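## Task

Put the red wire down on its own, with at least a hand's width of space between it and each other wire; any wire left dangling over the table edge may make this count as failed.

## Robot and tools

Robot: two arms, left_arm and right_arm, each with a two-finger gripper and a wrist camera. Two more cameras sit on a beam behind the arms. Camera names: cam_high, cam_low, cam_left_wrist, cam_right_wrist, all 896x504 pixels.

Frames. Scene frame: origin at table-top height, halfway between the nominal arm bases, a few cm in from the near table edge; +x points out over the table, +z up, +y toward left_arm (image left/right does not follow arm names). Measured bases: left_arm near (+0.010, +0.269, -0.013) m, right_arm near (+0.001, -0.319, -0.010) m, both almost unrotated. Each arm's hand positions, orientations and targets are reported in that arm's own base frame. Fixed cameras and the table use the scene frame. Movement offsets use the axes of the arm's current Hand target. The gripper's fingers point along its +z and spread along its y; end_effector_position is the spot between the pads, about 1 cm short of the tips.

execute_actions(actions, cameras). actions is a list of actions; each action is a list of up to 15 rows, one row per 1/30 s step, and a short list repeats its final row to fill 15 steps (so each action lasts 0.5 s). Every row has 14 numbers, each between -1 and 1, for both arms even if one stays still: left_arm dx, dy, dz, rx, ry, rz, opening, then right_arm in the same order. The six pose numbers are an offset, not a pose: they are measured from the arm's Hand target as it was when that action began, along that target's axes, and every row counts from that same start, not from the row before. Scale: 1.0 equals 0.6 m for dx/dy/dz or 180 degrees for the rx/ry/rz rotation vector. Since each new action starts from the updated Hand target, sending the same offset twice moves twice. Six zeros re-request the current Hand target. Opening is absolute: +1 fully open (0.093 m), -1 closed; a 0 there really commands half open, so repeat the current value to leave a gripper alone. cameras: list of names, ["all"], [] or null; images come by default only for an empty actions list, which also shows the scene number and the full result.

move(target, speed, blend, opening_speed, grip_force, blocking, cameras). target is one 14-number row in the same layout and scale, or a list of up to 15 such rows; every row is an offset from the Hand targets at the start of the move, not from the previous row. Paths are straight, ignore obstacles and the other arm, finish together, last at least 0.5 s and are cut at 10 s. speed: m/s, 0.002 to 2.9, default 0.25, one value or one per row; rotation limit is twice that in rad/s. blend: corner rounding in metres for lists, 0 means stop at each row. opening_speed: rate of finger change per second on the -1..+1 scale, at least 0.2. grip_force: newtons per pad, 10 to 50 (50 full), one value or one per arm; it persists, and lower values close slowly. blocking=false returns after about 0.5 s while motion continues. The result adds a move: line with the ending (done, off_target, moving, held, fault) and limits acting (paced = pose clipped, held = steps withheld). done means at rest within 10 mm and 2 degrees; neither done nor off_target says whether anything is touched.

wait(seconds 0 to 10): lets time run holding commands; a running move continues. stop(): brakes a running move, needing some distance. zoom_image(camera, region [x0, y0, x1, y1] in pixels from top-left, at most 504 by 504) magnifies the latest image of a camera. finished_scene(scene): ends the current scene, given its number; irreversible.

Results: end_effector_position (m) and end_effector_quat_wxyz per arm, Hand target (base for the next offsets), Tool commands, grip_measured (motor position on the -1..+1 scale), Joint positions (six joints, then opening in m), Joint velocities, Joint torques (offset and noisy; first three wrap at ±28 N m), and for action calls some intermediate positions.

Gripping: pads meet near -0.94; each millimetre of object width adds about 0.0208. Readings may sit up to 0.02 high. To hold firmly, command well below the width reading (at least 0.24 below for rigid items; a soft or round wire may need lower) and keep sending it; to release, send a value well above it. grip_measured near -0.94 or below does not prove something is held: check with cameras.

Motion quirks: friction and weight leave the gripper short, low or tilted, worst when reaching far; tiny moves may not happen or go astray. Orientation commands are clipped to 40 degrees from the measured one per step. After each move compare position and orientation with the target and send the remaining offset or correct tilt. An arm blocked by contact keeps pushing until you command its target back away. Avoid paths close to an arm's own base. Joint ranges (rad): waist -2.618 to 3.054, shoulder 0 to 3.142, elbow 0 to 3.142 (straight 2.901), wrist pitch ±1.571, wrist yaw ±1.571, wrist roll ±2.094.

Avoid: dropping wires from height, opening while a wire is still moving, fast contact with the table, any collision or squeeze between the two arms or grippers, strain on wrist camera cables, the bar, plate (tops up to 3 cm above the table) and rail near the bases, and leaving any wire off or over the table edge. Long holding, stretched reach or pushing at an unreachable pose heats motors: MOTOR HOT appears at 75 °C, a fault folds the arm at 90 °C. Loose objects may occasionally get nudged by outside pushes. Settle everything before finishing; the goal must hold without the robot.

Each tool is called after "Request:" as name(argument=value, ...), one argument or row to a line, values as JSON.

## Session

Request:
execute_actions(
  actions=[],
)

Scene clock: 0.00 s.
left_arm: end_effector_position=(+0.3754, +0.0001, +0.4021) grip_measured=+1.000 end_effector_quat_wxyz=(+0.707, +0.000, +0.707, +0.000) | right_arm: end_effector_position=(+0.3402, +0.3171, +0.2563) grip_measured=-0.931 end_effector_quat_wxyz=(+0.460, -0.488, +0.597, +0.439)
Joint positions: left_arm=[0 1.047 1.047 0 0 0 0.093] | right_arm=[0.446 1.649 1.156 0.147 -0.973 -0.213 0.001]
Joint velocities: within noise
Joint torques (N m): no reading
Heat: left arm: 42 °C; right arm: 40 °C.
Hand target: left_arm +0.3730, +0.0000, +0.4120; +0.716, +0.000, +0.698, +0.000 | right_arm +0.3413, +0.3162, +0.2695; +0.475, -0.491, +0.587, +0.435
Tool commands: left_gripper/opening=+1.0 right_gripper/opening=-0.936209

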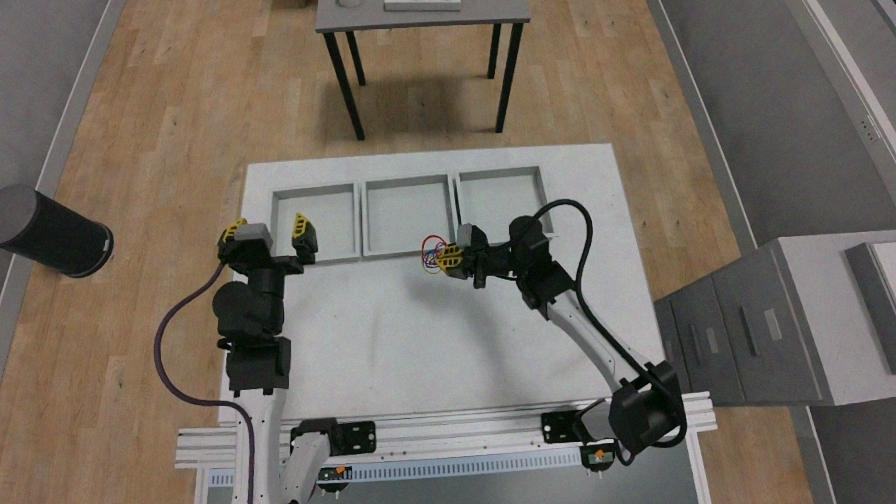

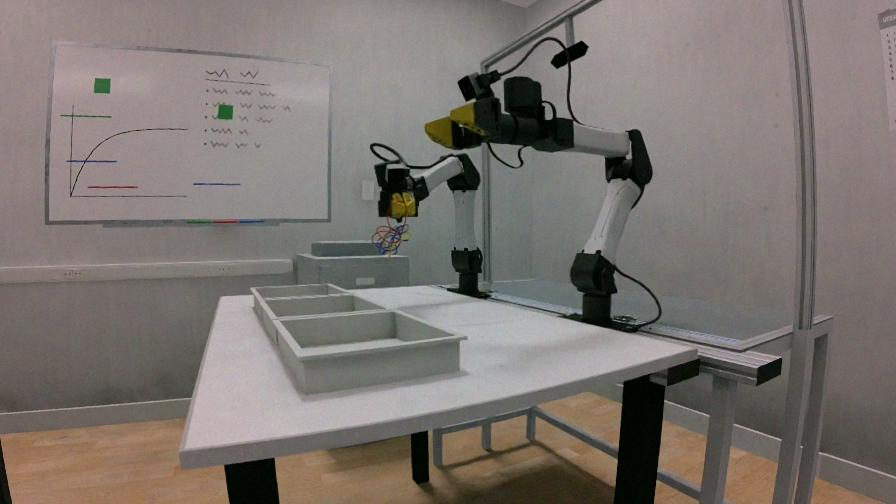

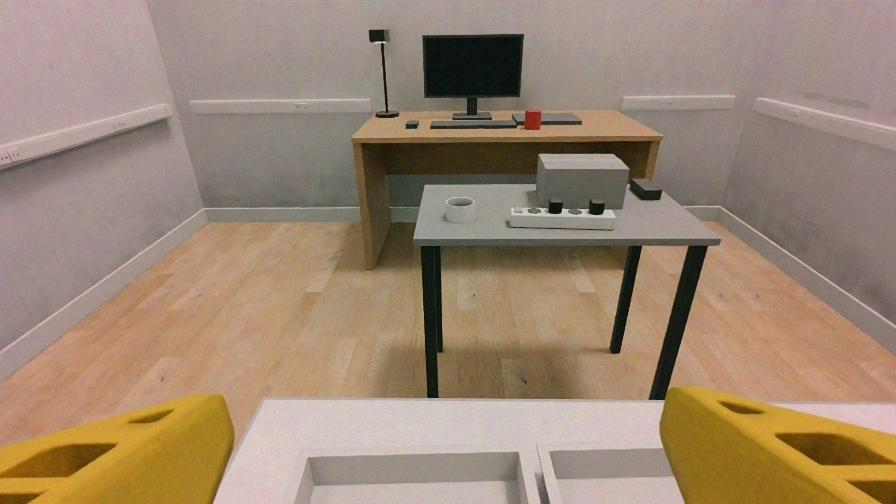

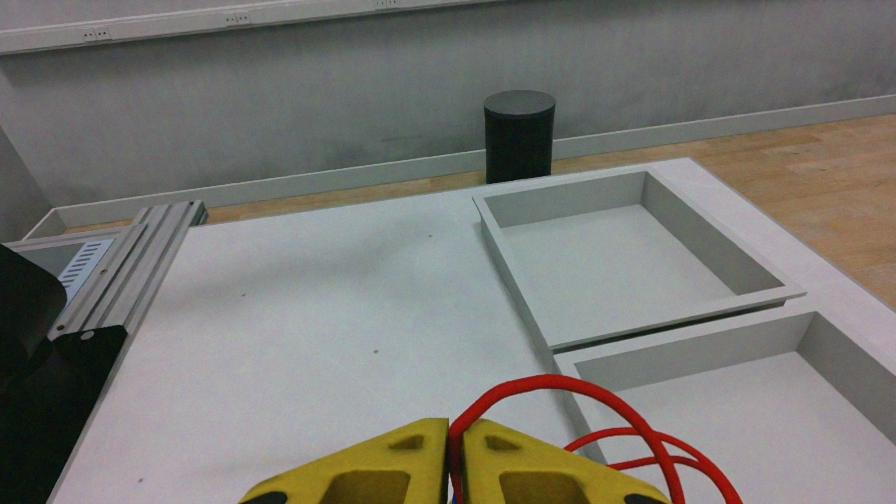

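Request:
zoom_image(
  camera="cam_low",
  region=[340, 130, 480, 300],
)

Request:
zoom_image(
  camera="cam_high",
  region=[380, 200, 500, 300],
)

Request:
zoom_image(
  camera="cam_right_wrist",
  region=[392, 250, 896, 504],
)

Scaled by 2.965 from the camera's 896x504 image, which has a finer 1280x720 frame.

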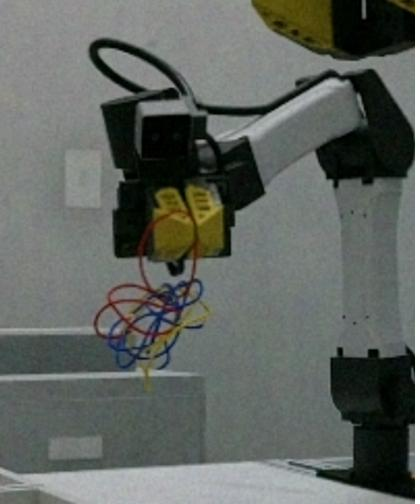

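Scaled by 4.200 from the camera's 896x504 image, which has a finer 1280x720 frame.

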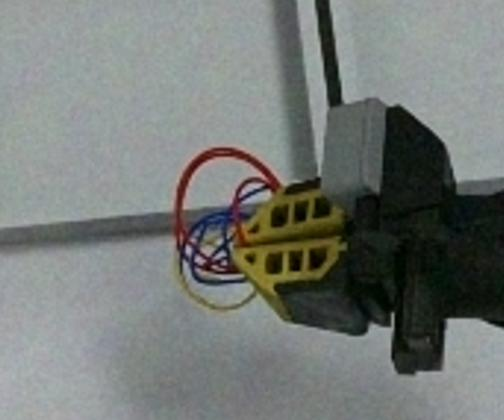

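Scaled by 1.000.

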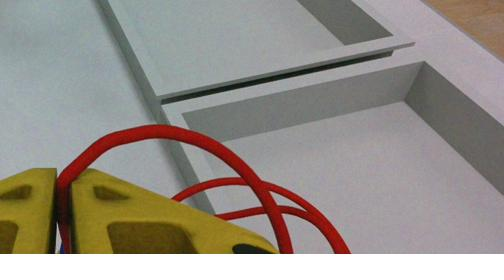

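Request:
move(
  target=[0,0,0,0,0,0,1, -0.0147,0.0432,-0.2066,0.322,0.352,0.364,-1],
  speed=0.13,
  cameras=["all"],
)

Scene clock: 87.60 s.
left_arm: end_effector_position=(+0.3754, +0.0001, +0.4020) grip_measured=+1.000 end_effector_quat_wxyz=(+0.707, +0.000, +0.707, +0.000) | right_arm: end_effector_position=(+0.3052, +0.2068, +0.2885) grip_measured=-0.984 end_effector_quat_wxyz=(+0.148, -0.005, +0.983, +0.109)
Joint positions: left_arm=[0 1.047 1.047 0 0 0 0.093] | right_arm=[0.587 1.773 2.133 -1.562 -0.018 0.58 0]
Joint torques (N m): left_arm=[0.24 -3.17 10.3 2.39 0.06 -0.03] | right_arm=[0.13 -10.03 5.16 0.97 0.3 0.18]
Heat: left arm: 56 °C; right arm: 47 °C.
Hand target: left_arm +0.3731, +0.0000, +0.4119; +0.716, +0.000, +0.698, +0.000 | right_arm +0.2999, +0.2001, +0.3005; +0.000, -0.001, +1.000, +0.001
Off the commanded pose: left_arm 0.010 m, 1 deg | right_arm 0.015 m, 21 deg.
joint sent to its limit (right arm) — joint 4 (wrist pitch), lower limit. The joint targets are off in orientation, not in position.
move: off_target (right_arm)
camera_calibration:
cam_left_wrist: T_world_to_cam=[[-0.0143583, -0.999831, -0.0114674, 0.00893365], [-0.426277, 0.016495, -0.904442, 0.561948], [0.904479, -0.00809793, -0.426442, -0.0782983], [0, 0, 0, 1]] pos_world=[0.310493, -0.000971239, 0.474963]
cam_right_wrist: T_world_to_cam=[[0.0353656, -0.973114, -0.227592, 0.256612], [-0.992603, -0.0606682, 0.105158, 0.328282], [-0.116138, 0.22219, -0.968062, 0.355204], [0, 0, 0, 1]] pos_world=[0.358031, 0.190706, 0.367741]

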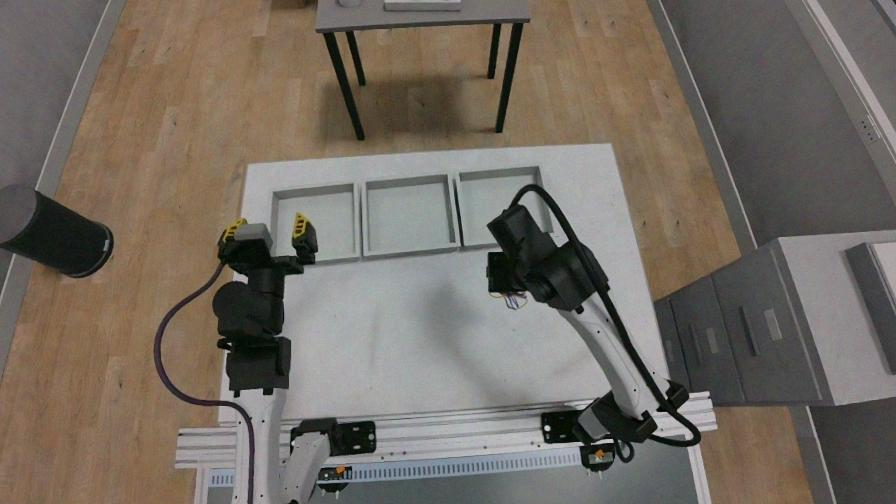

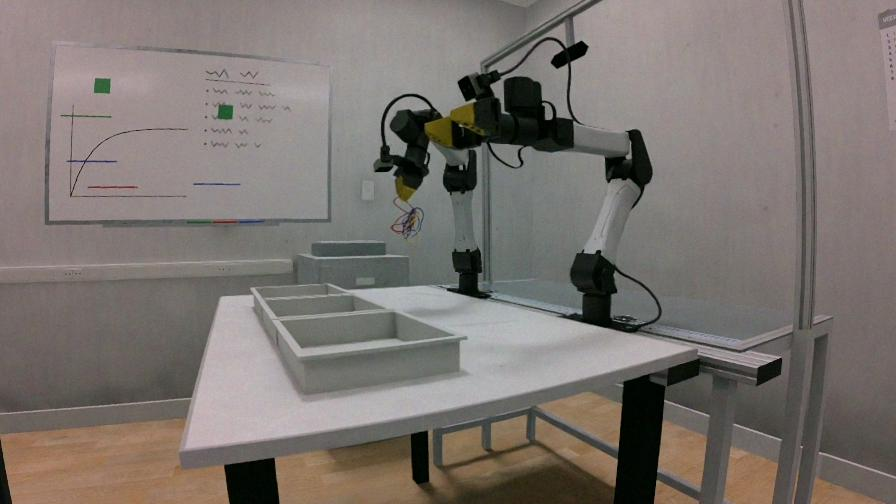

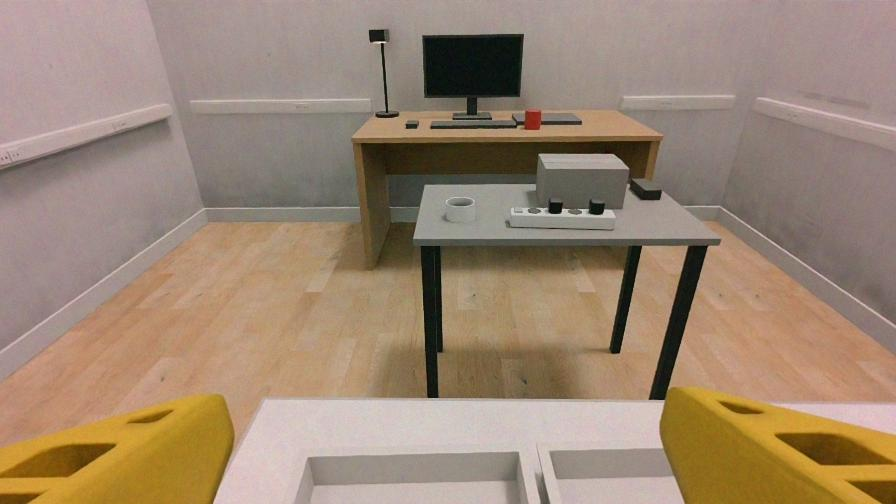

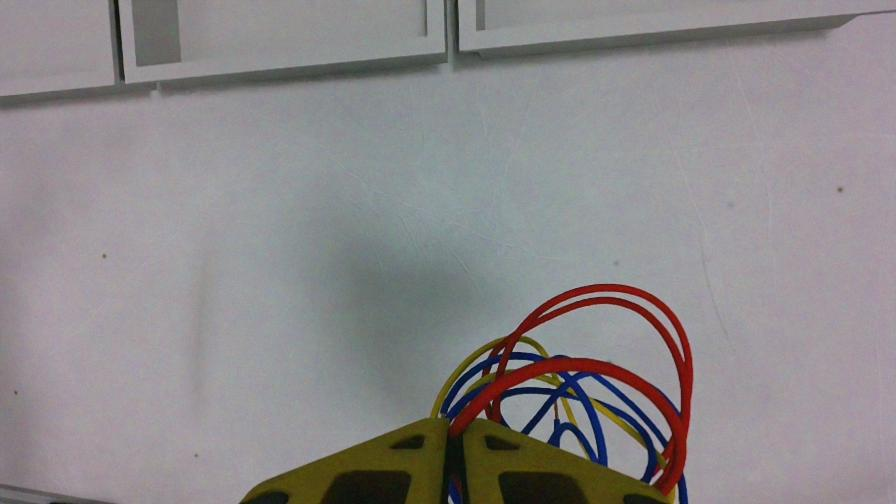

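Request:
zoom_image(
  camera="cam_right_wrist",
  region=[400, 260, 720, 504],
)

Request:
zoom_image(
  camera="cam_low",
  region=[370, 150, 450, 250],
)

Scaled by 1.575 from the camera's 896x504 image, which has a finer 1280x720 frame.

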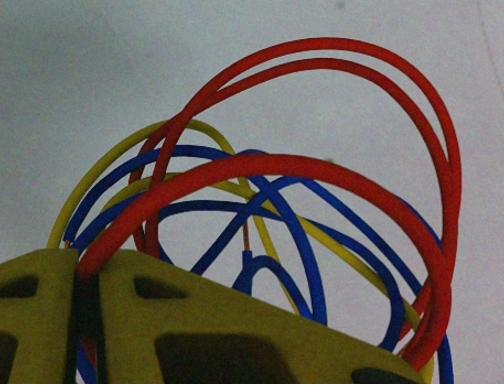

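Scaled by 5.040 from the camera's 896x504 image, which has a finer 1280x720 frame.

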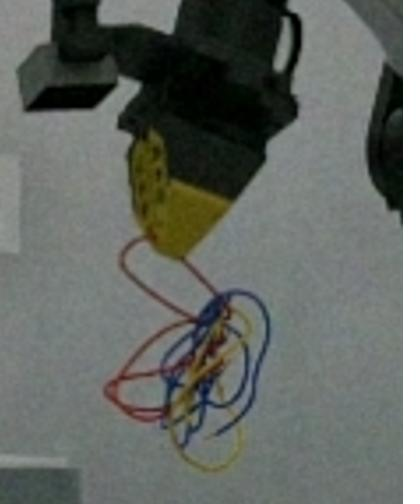

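Request:
move(
  target=[0.262,-0.333,-0.172,0.436,0,0,1, 0,0,0,0,0,0,-1],
  speed=0.2,
  cameras=["all"],
)

Scene clock: 110.73 s.
left_arm: end_effector_position=(+0.2775, -0.1982, +0.2587) grip_measured=+1.000 end_effector_quat_wxyz=(+0.558, +0.448, +0.544, -0.438) | right_arm: end_effector_position=(+0.3052, +0.2068, +0.2885) grip_measured=-0.984 end_effector_quat_wxyz=(+0.148, -0.005, +0.983, +0.109)
Joint positions: left_arm=[-0.139 1.273 0.583 0.708 1.216 0.007 0.093] | right_arm=[0.587 1.773 2.133 -1.562 -0.018 0.581 0]
Joint torques (N m): left_arm=[-0.21 -2.92 6.42 1.98 0.18 0.03] | right_arm=[0.1 -9.61 5.12 0.93 0.2 0.12]
Heat: left arm: 56 °C; right arm: 45 °C.
Hand target: left_arm +0.2738, -0.1998, +0.2523; +0.555, +0.453, +0.540, -0.442 | right_arm +0.2999, +0.2002, +0.3005; +0.000, -0.001, +1.000, +0.001
Off the commanded pose: left_arm 0.008 m, 1 deg | right_arm 0.015 m, 21 deg.
joint sent to its limit (right arm) — joint 4 (wrist pitch), lower limit. The joint targets are off in orientation, not in position.
move: off_target (right_arm)
camera_calibration:
cam_left_wrist: T_world_to_cam=[[-0.979115, -0.2001, -0.0359816, 0.240237], [-0.0522512, 0.418699, -0.906621, 0.370428], [0.19648, -0.885806, -0.420409, -0.0314773], [0, 0, 0, 1]] pos_world=[0.260759, -0.134909, 0.331248]
cam_right_wrist: T_world_to_cam=[[0.0347242, -0.973083, -0.227826, 0.256919], [-0.992626, -0.0600725, 0.105288, 0.328128], [-0.11614, 0.22249, -0.967993, 0.355122], [0, 0, 0, 1]] pos_world=[0.358031, 0.190704, 0.36774]

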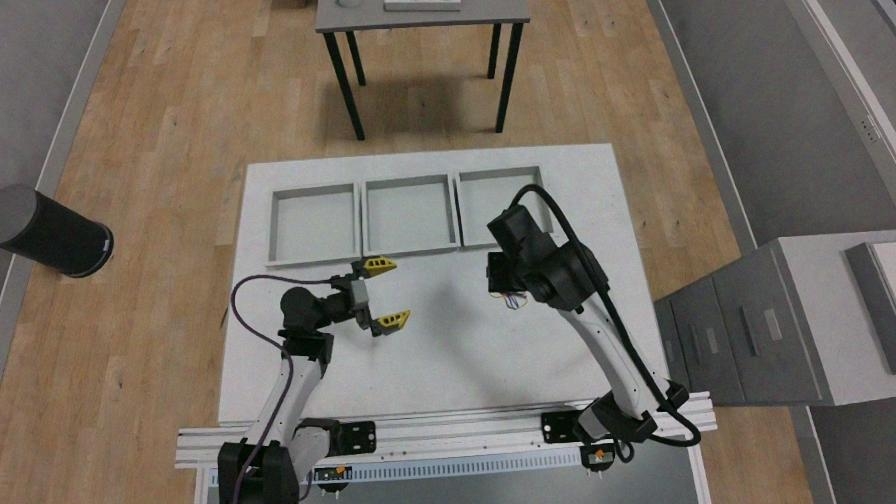

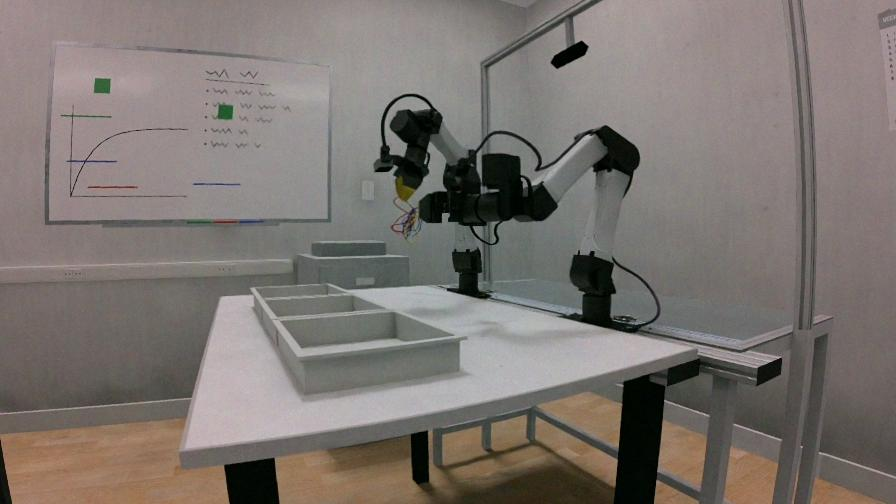

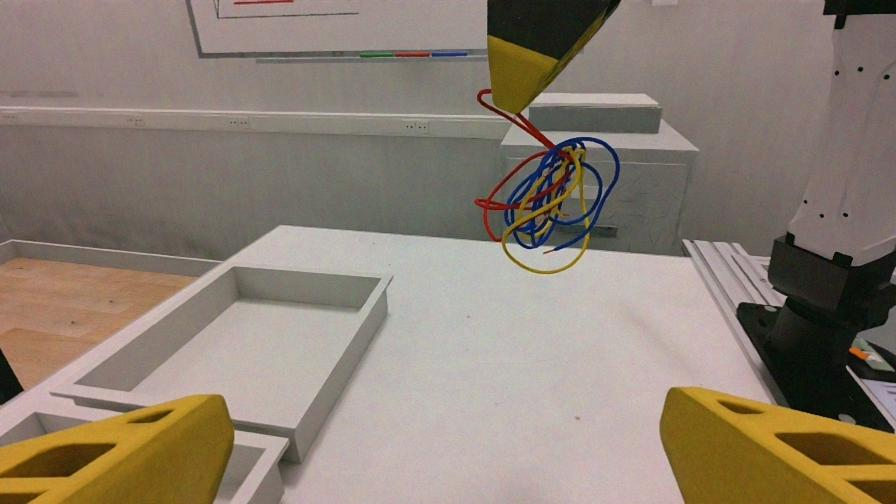

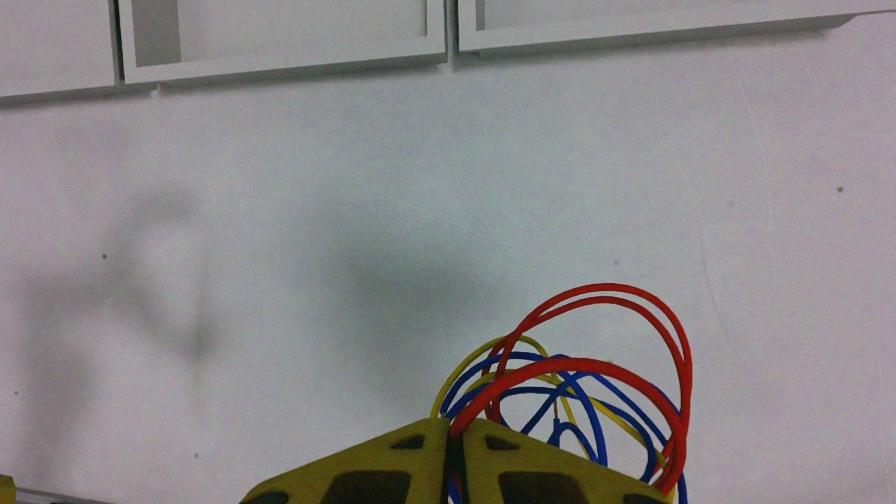

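Request:
zoom_image(
  camera="cam_left_wrist",
  region=[450, 70, 650, 290],
)

Scaled by 2.291 from the camera's 896x504 image, which has a finer 1280x720 frame.

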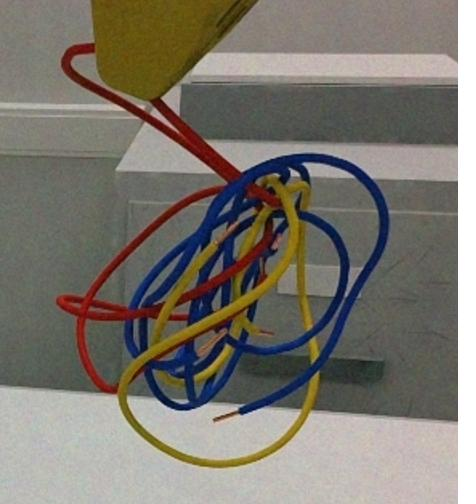

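Request:
move(
  target=[0,0,0,0,0,0,1, 0.033,-0.067,0.2,-0.151,-0.151,-0.483,-1],
  speed=0.15,
  cameras=["all"],
)

Scene clock: 202.20 s.
left_arm: end_effector_position=(+0.2775, -0.1982, +0.2589) grip_measured=+1.000 end_effector_quat_wxyz=(+0.559, +0.449, +0.543, -0.437) | right_arm: end_effector_position=(+0.2803, +0.1605, +0.1825) grip_measured=-0.984 end_effector_quat_wxyz=(-0.212, +0.678, -0.675, -0.200)
Joint positions: left_arm=[-0.139 1.273 0.583 0.71 1.216 0.007 0.093] | right_arm=[0.235 1.577 1.407 -1.229 -0.569 -1.29 0]
Joint torques (N m): left_arm=[-0.21 -2.89 6.39 2 0.11 0.02] | right_arm=[-0.92 -4.57 5.86 0.56 -0.59 -0.08]
Heat: left arm: 50 °C; right arm: 48 °C.
Hand target: left_arm +0.2738, -0.1998, +0.2523; +0.555, +0.453, +0.540, -0.442 | right_arm +0.2803, +0.1602, +0.1804; -0.212, +0.675, -0.674, -0.211
Off the commanded pose: left_arm 0.008 m, 1 deg | right_arm 0.002 m, 1 deg.
move: done
camera_calibration:
cam_left_wrist: T_world_to_cam=[[-0.979027, -0.200191, -0.0378198, 0.240716], [-0.0505402, 0.418479, -0.906819, 0.370192], [0.197364, -0.885889, -0.41982, -0.0318102], [0, 0, 0, 1]] pos_world=[0.260656, -0.134909, 0.331447]
cam_right_wrist: T_world_to_cam=[[0.999998, -0.0021686, -0.000405345, -0.27935], [-0.00220614, -0.983688, -0.179868, 0.234439], [-0.0000086701, 0.179869, -0.983691, 0.237115], [0, 0, 0, 1]] pos_world=[0.279869, 0.18736, 0.275303]

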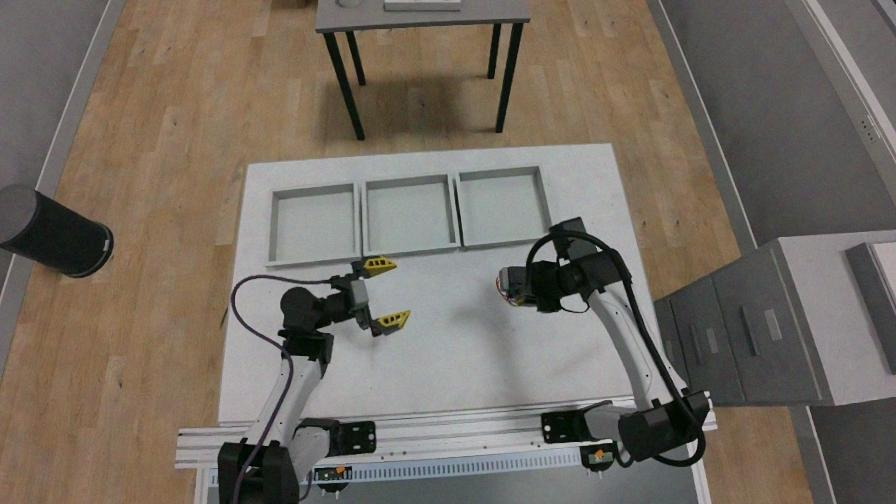

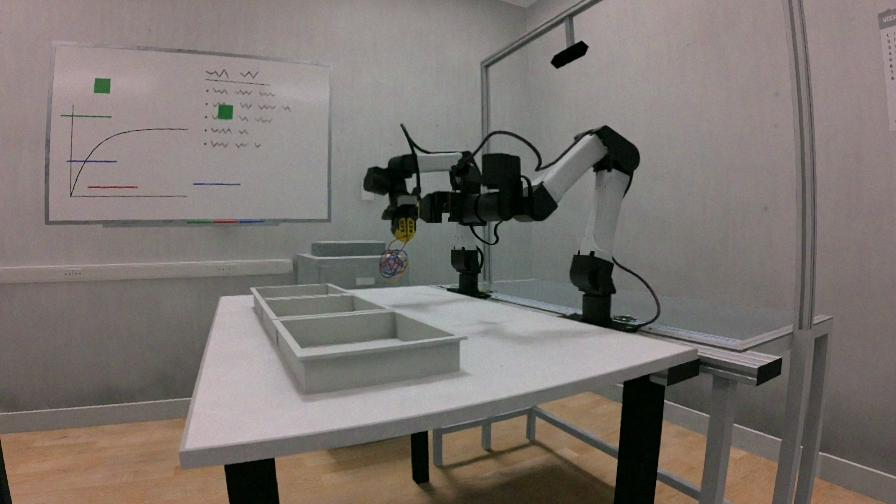

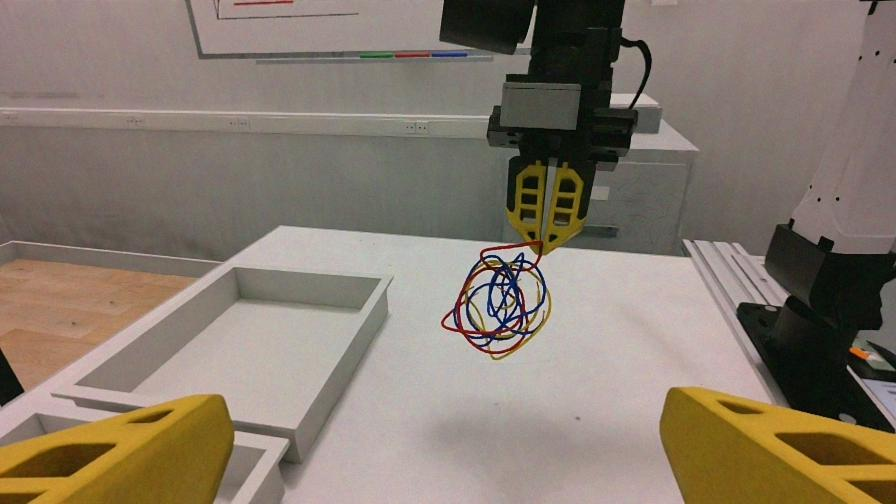

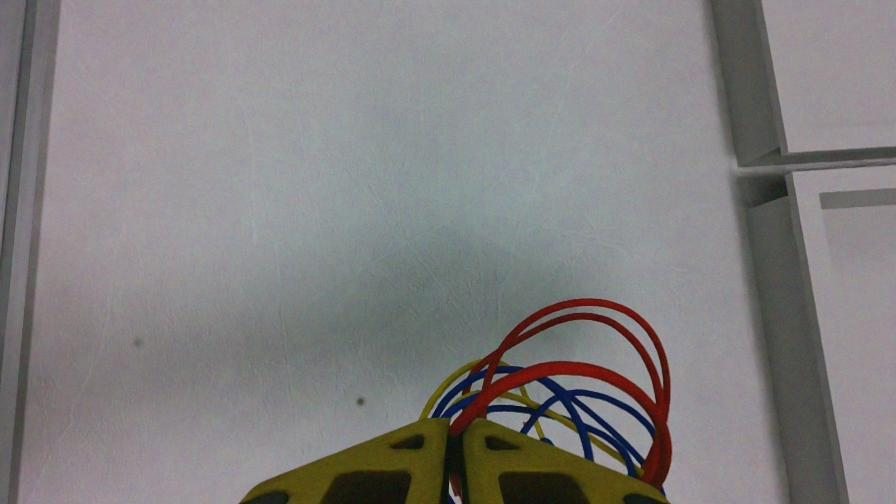

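Request:
zoom_image(
  camera="cam_left_wrist",
  region=[420, 220, 580, 380],
)

Request:
zoom_image(
  camera="cam_right_wrist",
  region=[400, 280, 700, 504],
)

Scaled by 3.150 from the camera's 896x504 image, which has a finer 1280x720 frame.

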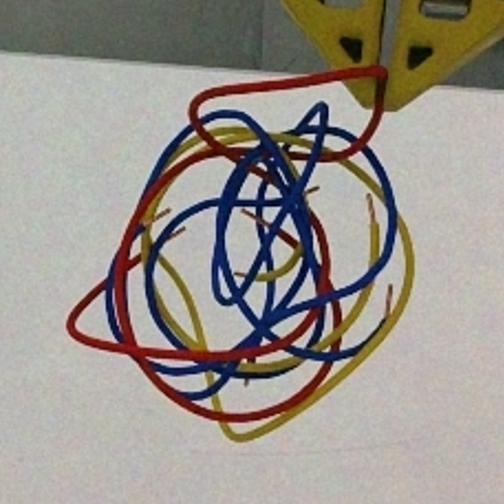

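Scaled by 1.680 from the camera's 896x504 image, which has a finer 1280x720 frame.

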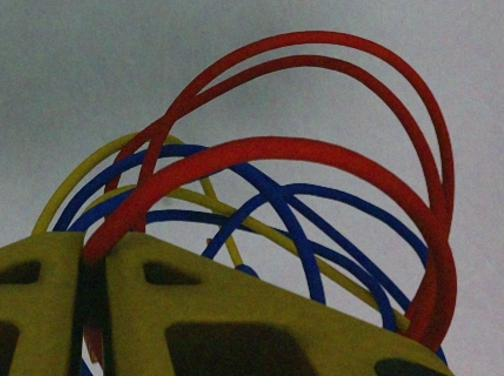

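Request:
move(
  target=[0.087,-0.118,0.188,0,-0.167,0,-0.2, -0.095,0,-0.1367,0,0,0,-1],
  speed=0.15,
  cameras=["all"],
)

Scene clock: 252.63 s.
left_arm: end_effector_position=(+0.2271, -0.3237, +0.1814) grip_measured=-0.197 end_effector_quat_wxyz=(+0.571, +0.403, +0.527, -0.484) | right_arm: end_effector_position=(+0.2791, +0.1608, +0.2665) grip_measured=-0.984 end_effector_quat_wxyz=(-0.216, +0.671, -0.680, -0.201)
Joint positions: left_arm=[-0.696 1.728 0.392 1.487 0.655 -0.143 0.036] | right_arm=[0.235 1.641 1.815 -1.56 -0.573 -1.268 0]
Joint torques (N m): left_arm=[-0.17 -5.08 6.84 2.87 -0.14 0.14] | right_arm=[-0.88 -6.82 8.5 0.55 -0.6 0.11]
Heat: left arm: 51 °C; right arm: 43 °C.
Hand target: left_arm +0.2283, -0.3245, +0.1989; +0.676, +0.323, +0.378, -0.544 | right_arm +0.2803, +0.1602, +0.2803; -0.212, +0.675, -0.674, -0.211
Off the commanded pose: left_arm 0.018 m, 24 deg | right_arm 0.014 m, 1 deg.
joint sent to its limit (left arm) — joint 4 (wrist pitch), upper limit. The joint targets are off in orientation, not in position.
joint sent to its limit (right arm) — joint 4 (wrist pitch), lower limit. The joint targets are off in orientation, not in position.
move: off_target (left_arm, right_arm)
camera_calibration:
cam_left_wrist: T_world_to_cam=[[-0.980522, -0.193049, 0.0361793, 0.152505], [-0.0943354, 0.301319, -0.948845, 0.329424], [0.172272, -0.933777, -0.313661, -0.194692], [0, 0, 0, 1]] pos_world=[0.214151, -0.25162, 0.245988]
cam_right_wrist: T_world_to_cam=[[0.999796, -0.0201723, -0.00139702, -0.274877], [-0.0200779, -0.982174, -0.186899, 0.256474], [0.00239807, 0.186889, -0.982378, 0.317461], [0, 0, 0, 1]] pos_world=[0.279209, 0.187027, 0.359417]

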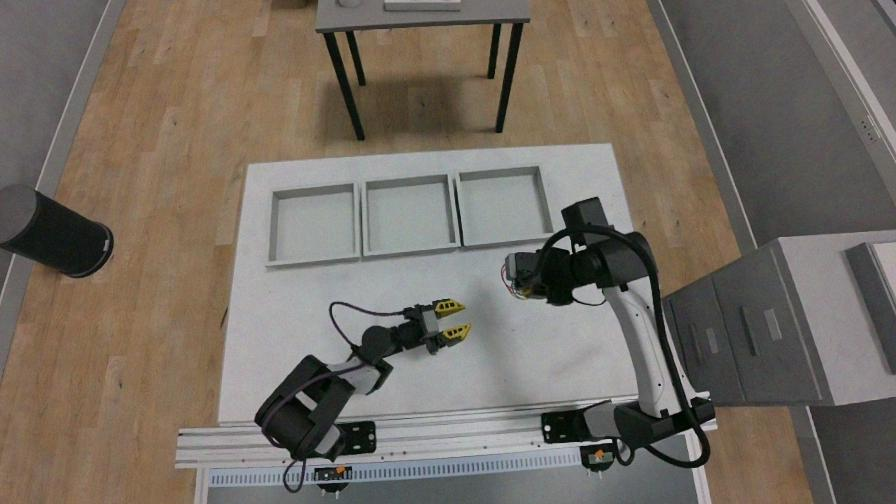

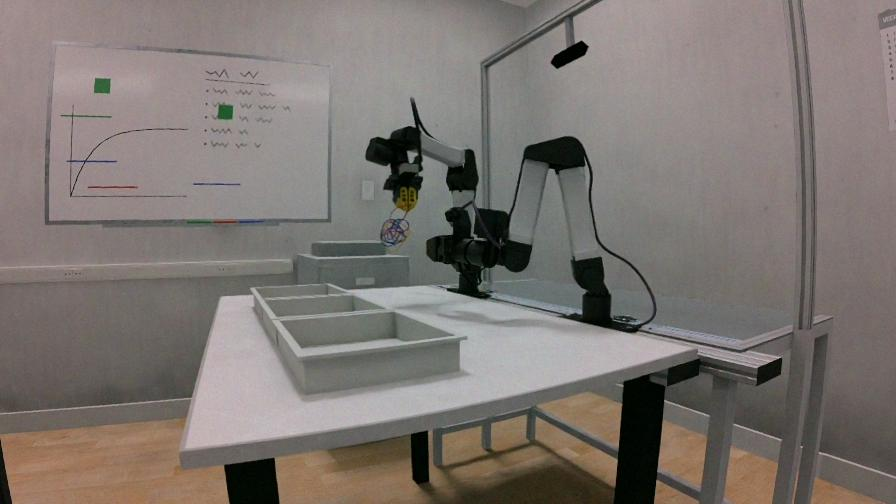

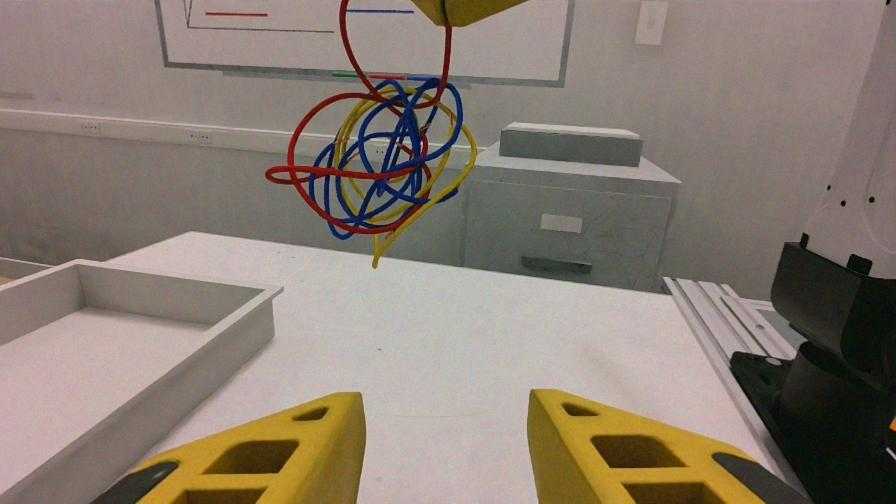

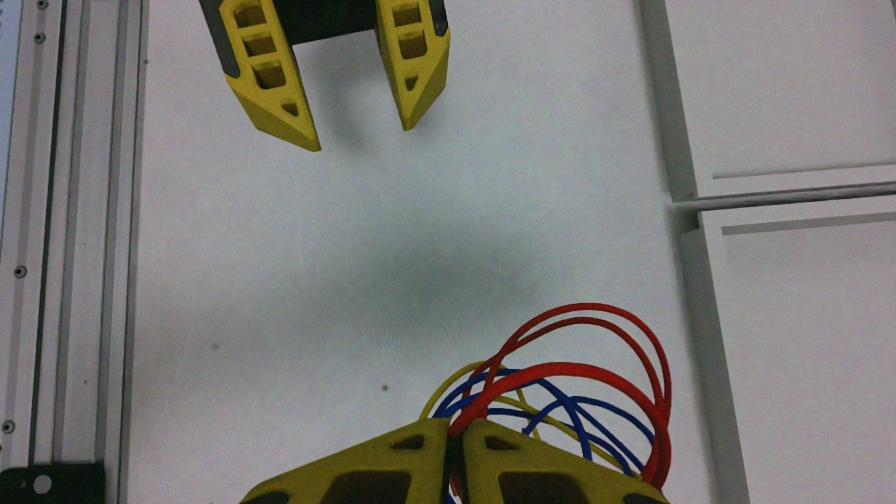

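Request:
zoom_image(
  camera="cam_left_wrist",
  region=[250, 0, 530, 280],
)

Request:
zoom_image(
  camera="cam_right_wrist",
  region=[400, 280, 700, 504],
)

Scaled by 1.800 from the camera's 896x504 image, which has a finer 1280x720 frame.

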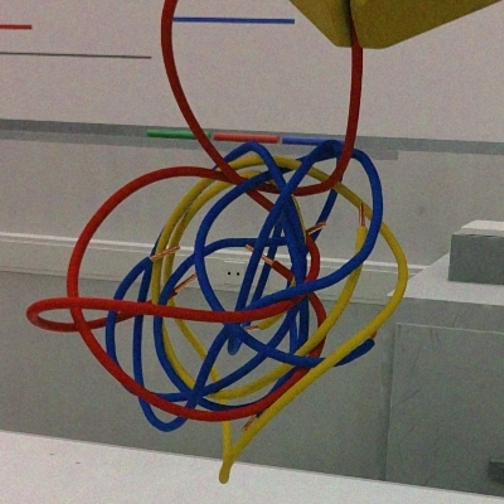

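Scaled by 1.680 from the camera's 896x504 image, which has a finer 1280x720 frame.

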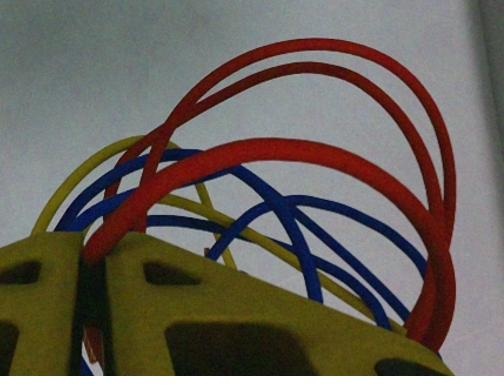

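Request:
move(
  target=[-0.008,-0.012,0.092,0,0.056,0,-0.2, 0,0,0,0,0,0,-1],
  speed=0.1,
  cameras=["cam_left_wrist","cam_right_wrist","cam_low"],
)

Scene clock: 279.00 s.
left_arm: end_effector_position=(+0.2275, -0.3685, +0.2073) grip_measured=-0.197 end_effector_quat_wxyz=(+0.594, +0.396, +0.494, -0.496) | right_arm: end_effector_position=(+0.2791, +0.1608, +0.2665) grip_measured=-0.984 end_effector_quat_wxyz=(-0.216, +0.671, -0.680, -0.201)
Joint positions: left_arm=[-0.815 1.795 0.542 1.488 0.545 -0.142 0.036] | right_arm=[0.235 1.641 1.815 -1.56 -0.573 -1.268 0]
Joint torques (N m): left_arm=[-0.27 -5.91 8.91 2.87 -0.13 -0.11] | right_arm=[-0.84 -6.9 8.4 0.59 -0.62 0.08]
Heat: left arm: 62 °C; right arm: 44 °C.
Hand target: left_arm +0.2295, -0.3704, +0.2306; +0.640, +0.370, +0.436, -0.513 | right_arm +0.2803, +0.1602, +0.2803; -0.212, +0.675, -0.674, -0.211
Off the commanded pose: left_arm 0.024 m, 9 deg | right_arm 0.014 m, 2 deg.
joint sent to its limit (left arm) — joint 4 (wrist pitch), upper limit. The joint targets are off in orientation, not in position.
joint sent to its limit (right arm) — joint 4 (wrist pitch), lower limit. The joint targets are off in orientation, not in position.
move: off_target (left_arm, right_arm)
camera_calibration:
cam_left_wrist: T_world_to_cam=[[-0.983311, -0.181869, 0.00490868, 0.154601], [-0.0479978, 0.233296, -0.97122, 0.336578], [0.175489, -0.955247, -0.238132, -0.252738], [0, 0, 0, 1]] pos_world=[0.212529, -0.291833, 0.265948]
cam_right_wrist: T_world_to_cam=[[0.999796, -0.0201723, -0.00139702, -0.274877], [-0.0200779, -0.982174, -0.186899, 0.256474], [0.00239807, 0.186889, -0.982378, 0.317461], [0, 0, 0, 1]] pos_world=[0.279209, 0.187027, 0.359417]
Images, in order (width x height): cam_low 896x504, cam_left_wrist 896x504, cam_right_wrist 896x504.

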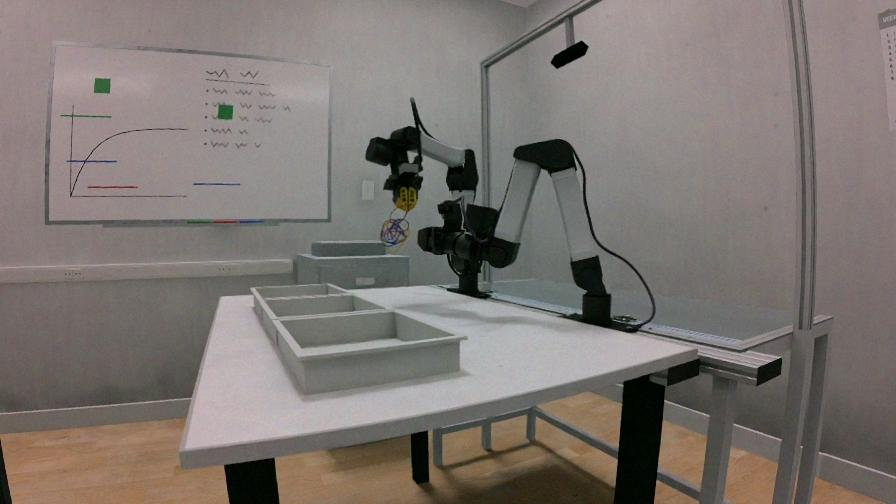

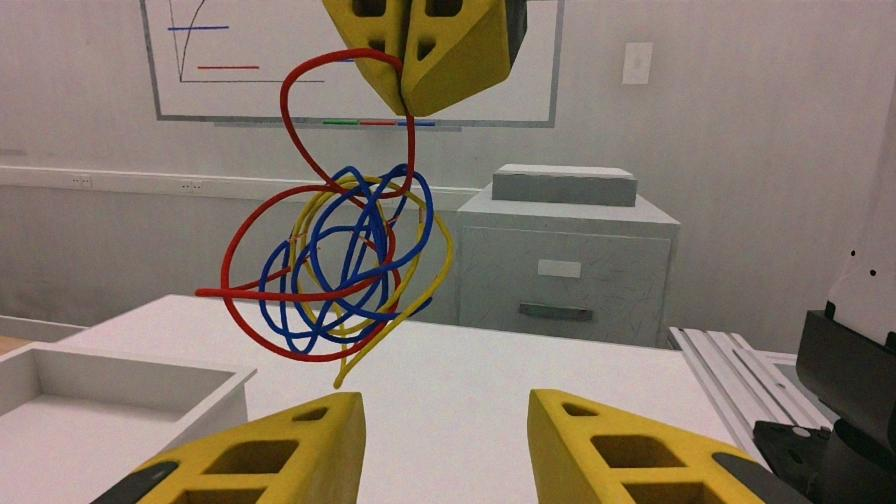

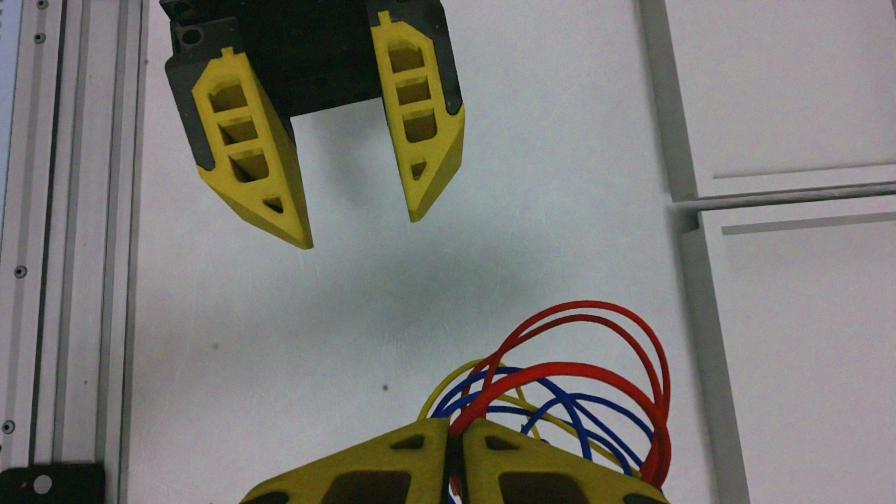

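Request:
move(
  target=[-0.016,0,0.1075,0,0,0,-0.2, 0,0,0,0,0,0,-1],
  speed=0.06,
  cameras=["cam_left_wrist","cam_right_wrist","cam_low"],
)

Scene clock: 295.50 s.
left_arm: end_effector_position=(+0.2374, -0.4228, +0.2506) grip_measured=-0.197 end_effector_quat_wxyz=(+0.628, +0.379, +0.448, -0.511) | right_arm: end_effector_position=(+0.2791, +0.1608, +0.2665) grip_measured=-0.984 end_effector_quat_wxyz=(-0.216, +0.671, -0.680, -0.201)
Joint positions: left_arm=[-0.907 1.893 0.791 1.456 0.453 -0.142 0.036] | right_arm=[0.235 1.641 1.815 -1.56 -0.573 -1.268 0]
Joint torques (N m): left_arm=[-0.12 -7.49 9.68 2.14 -0.17 -0.07] | right_arm=[-0.85 -6.93 8.43 0.53 -0.57 0.11]
Heat: left arm: 64 °C; right arm: 45 °C.
Hand target: left_arm +0.2401, -0.4266, +0.2620; +0.640, +0.370, +0.436, -0.513 | right_arm +0.2803, +0.1602, +0.2803; -0.212, +0.675, -0.674, -0.211
Off the commanded pose: left_arm 0.012 m, 2 deg | right_arm 0.014 m, 2 deg.
joint sent to its limit (right arm) — joint 4 (wrist pitch), lower limit. The joint targets are off in orientation, not in position.
move: off_target (left_arm, right_arm)
camera_calibration:
cam_left_wrist: T_world_to_cam=[[-0.98313, -0.180003, -0.0324737, 0.164293], [0.00953959, 0.126839, -0.991878, 0.338291], [0.18266, -0.975454, -0.122982, -0.335026], [0, 0, 0, 1]] pos_world=[0.21949, -0.340138, 0.299676]
cam_right_wrist: T_world_to_cam=[[0.999796, -0.0201723, -0.00139702, -0.274877], [-0.0200779, -0.982174, -0.186899, 0.256474], [0.00239807, 0.186889, -0.982378, 0.317461], [0, 0, 0, 1]] pos_world=[0.279209, 0.187027, 0.359417]
Images, in order (width x height): cam_low 896x504, cam_left_wrist 896x504, cam_right_wrist 896x504.

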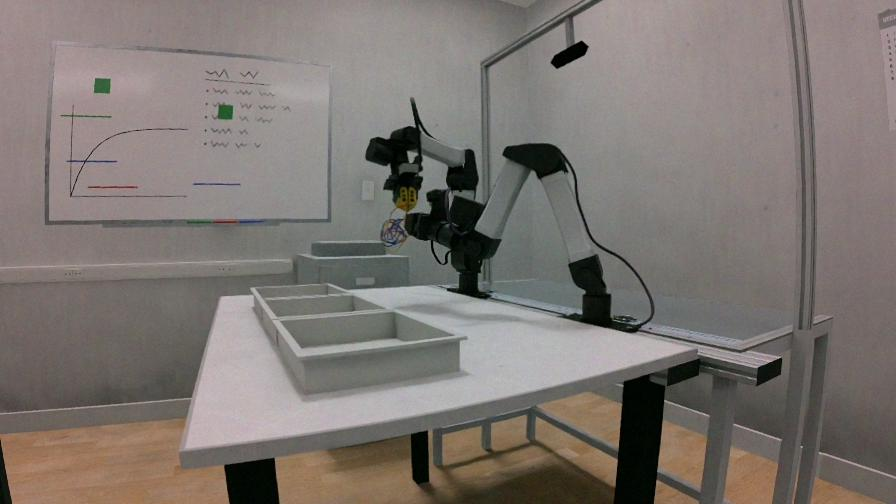

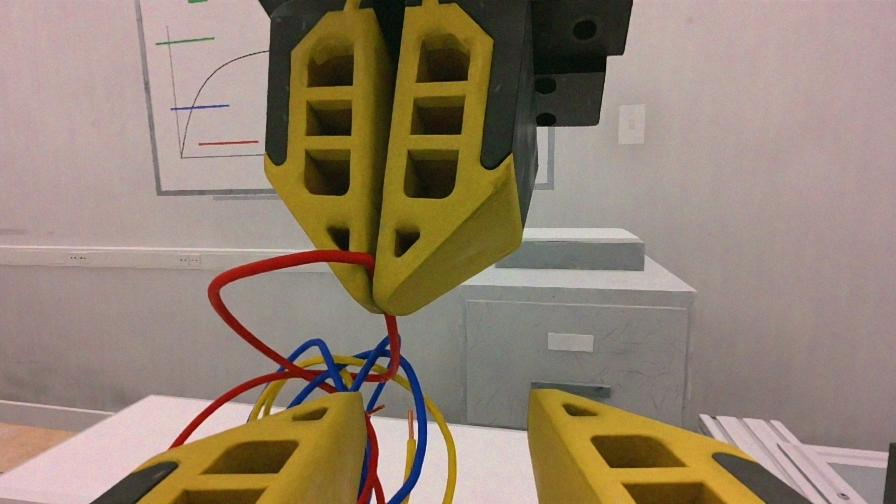

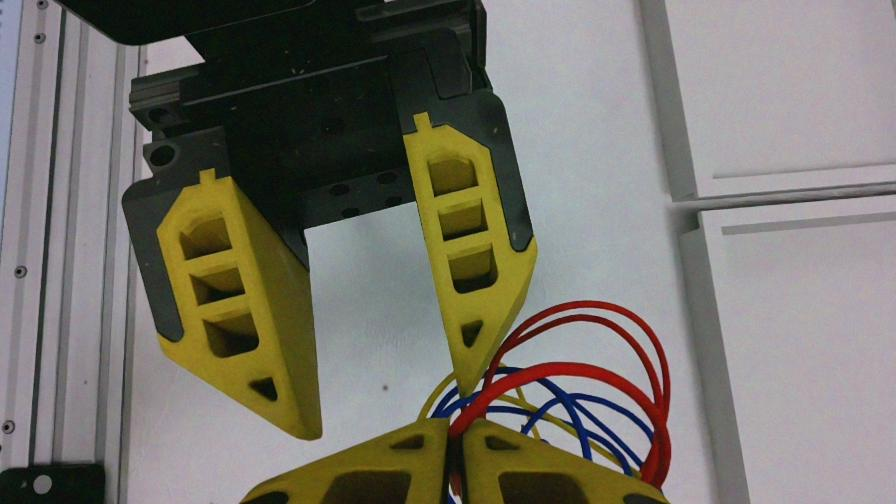

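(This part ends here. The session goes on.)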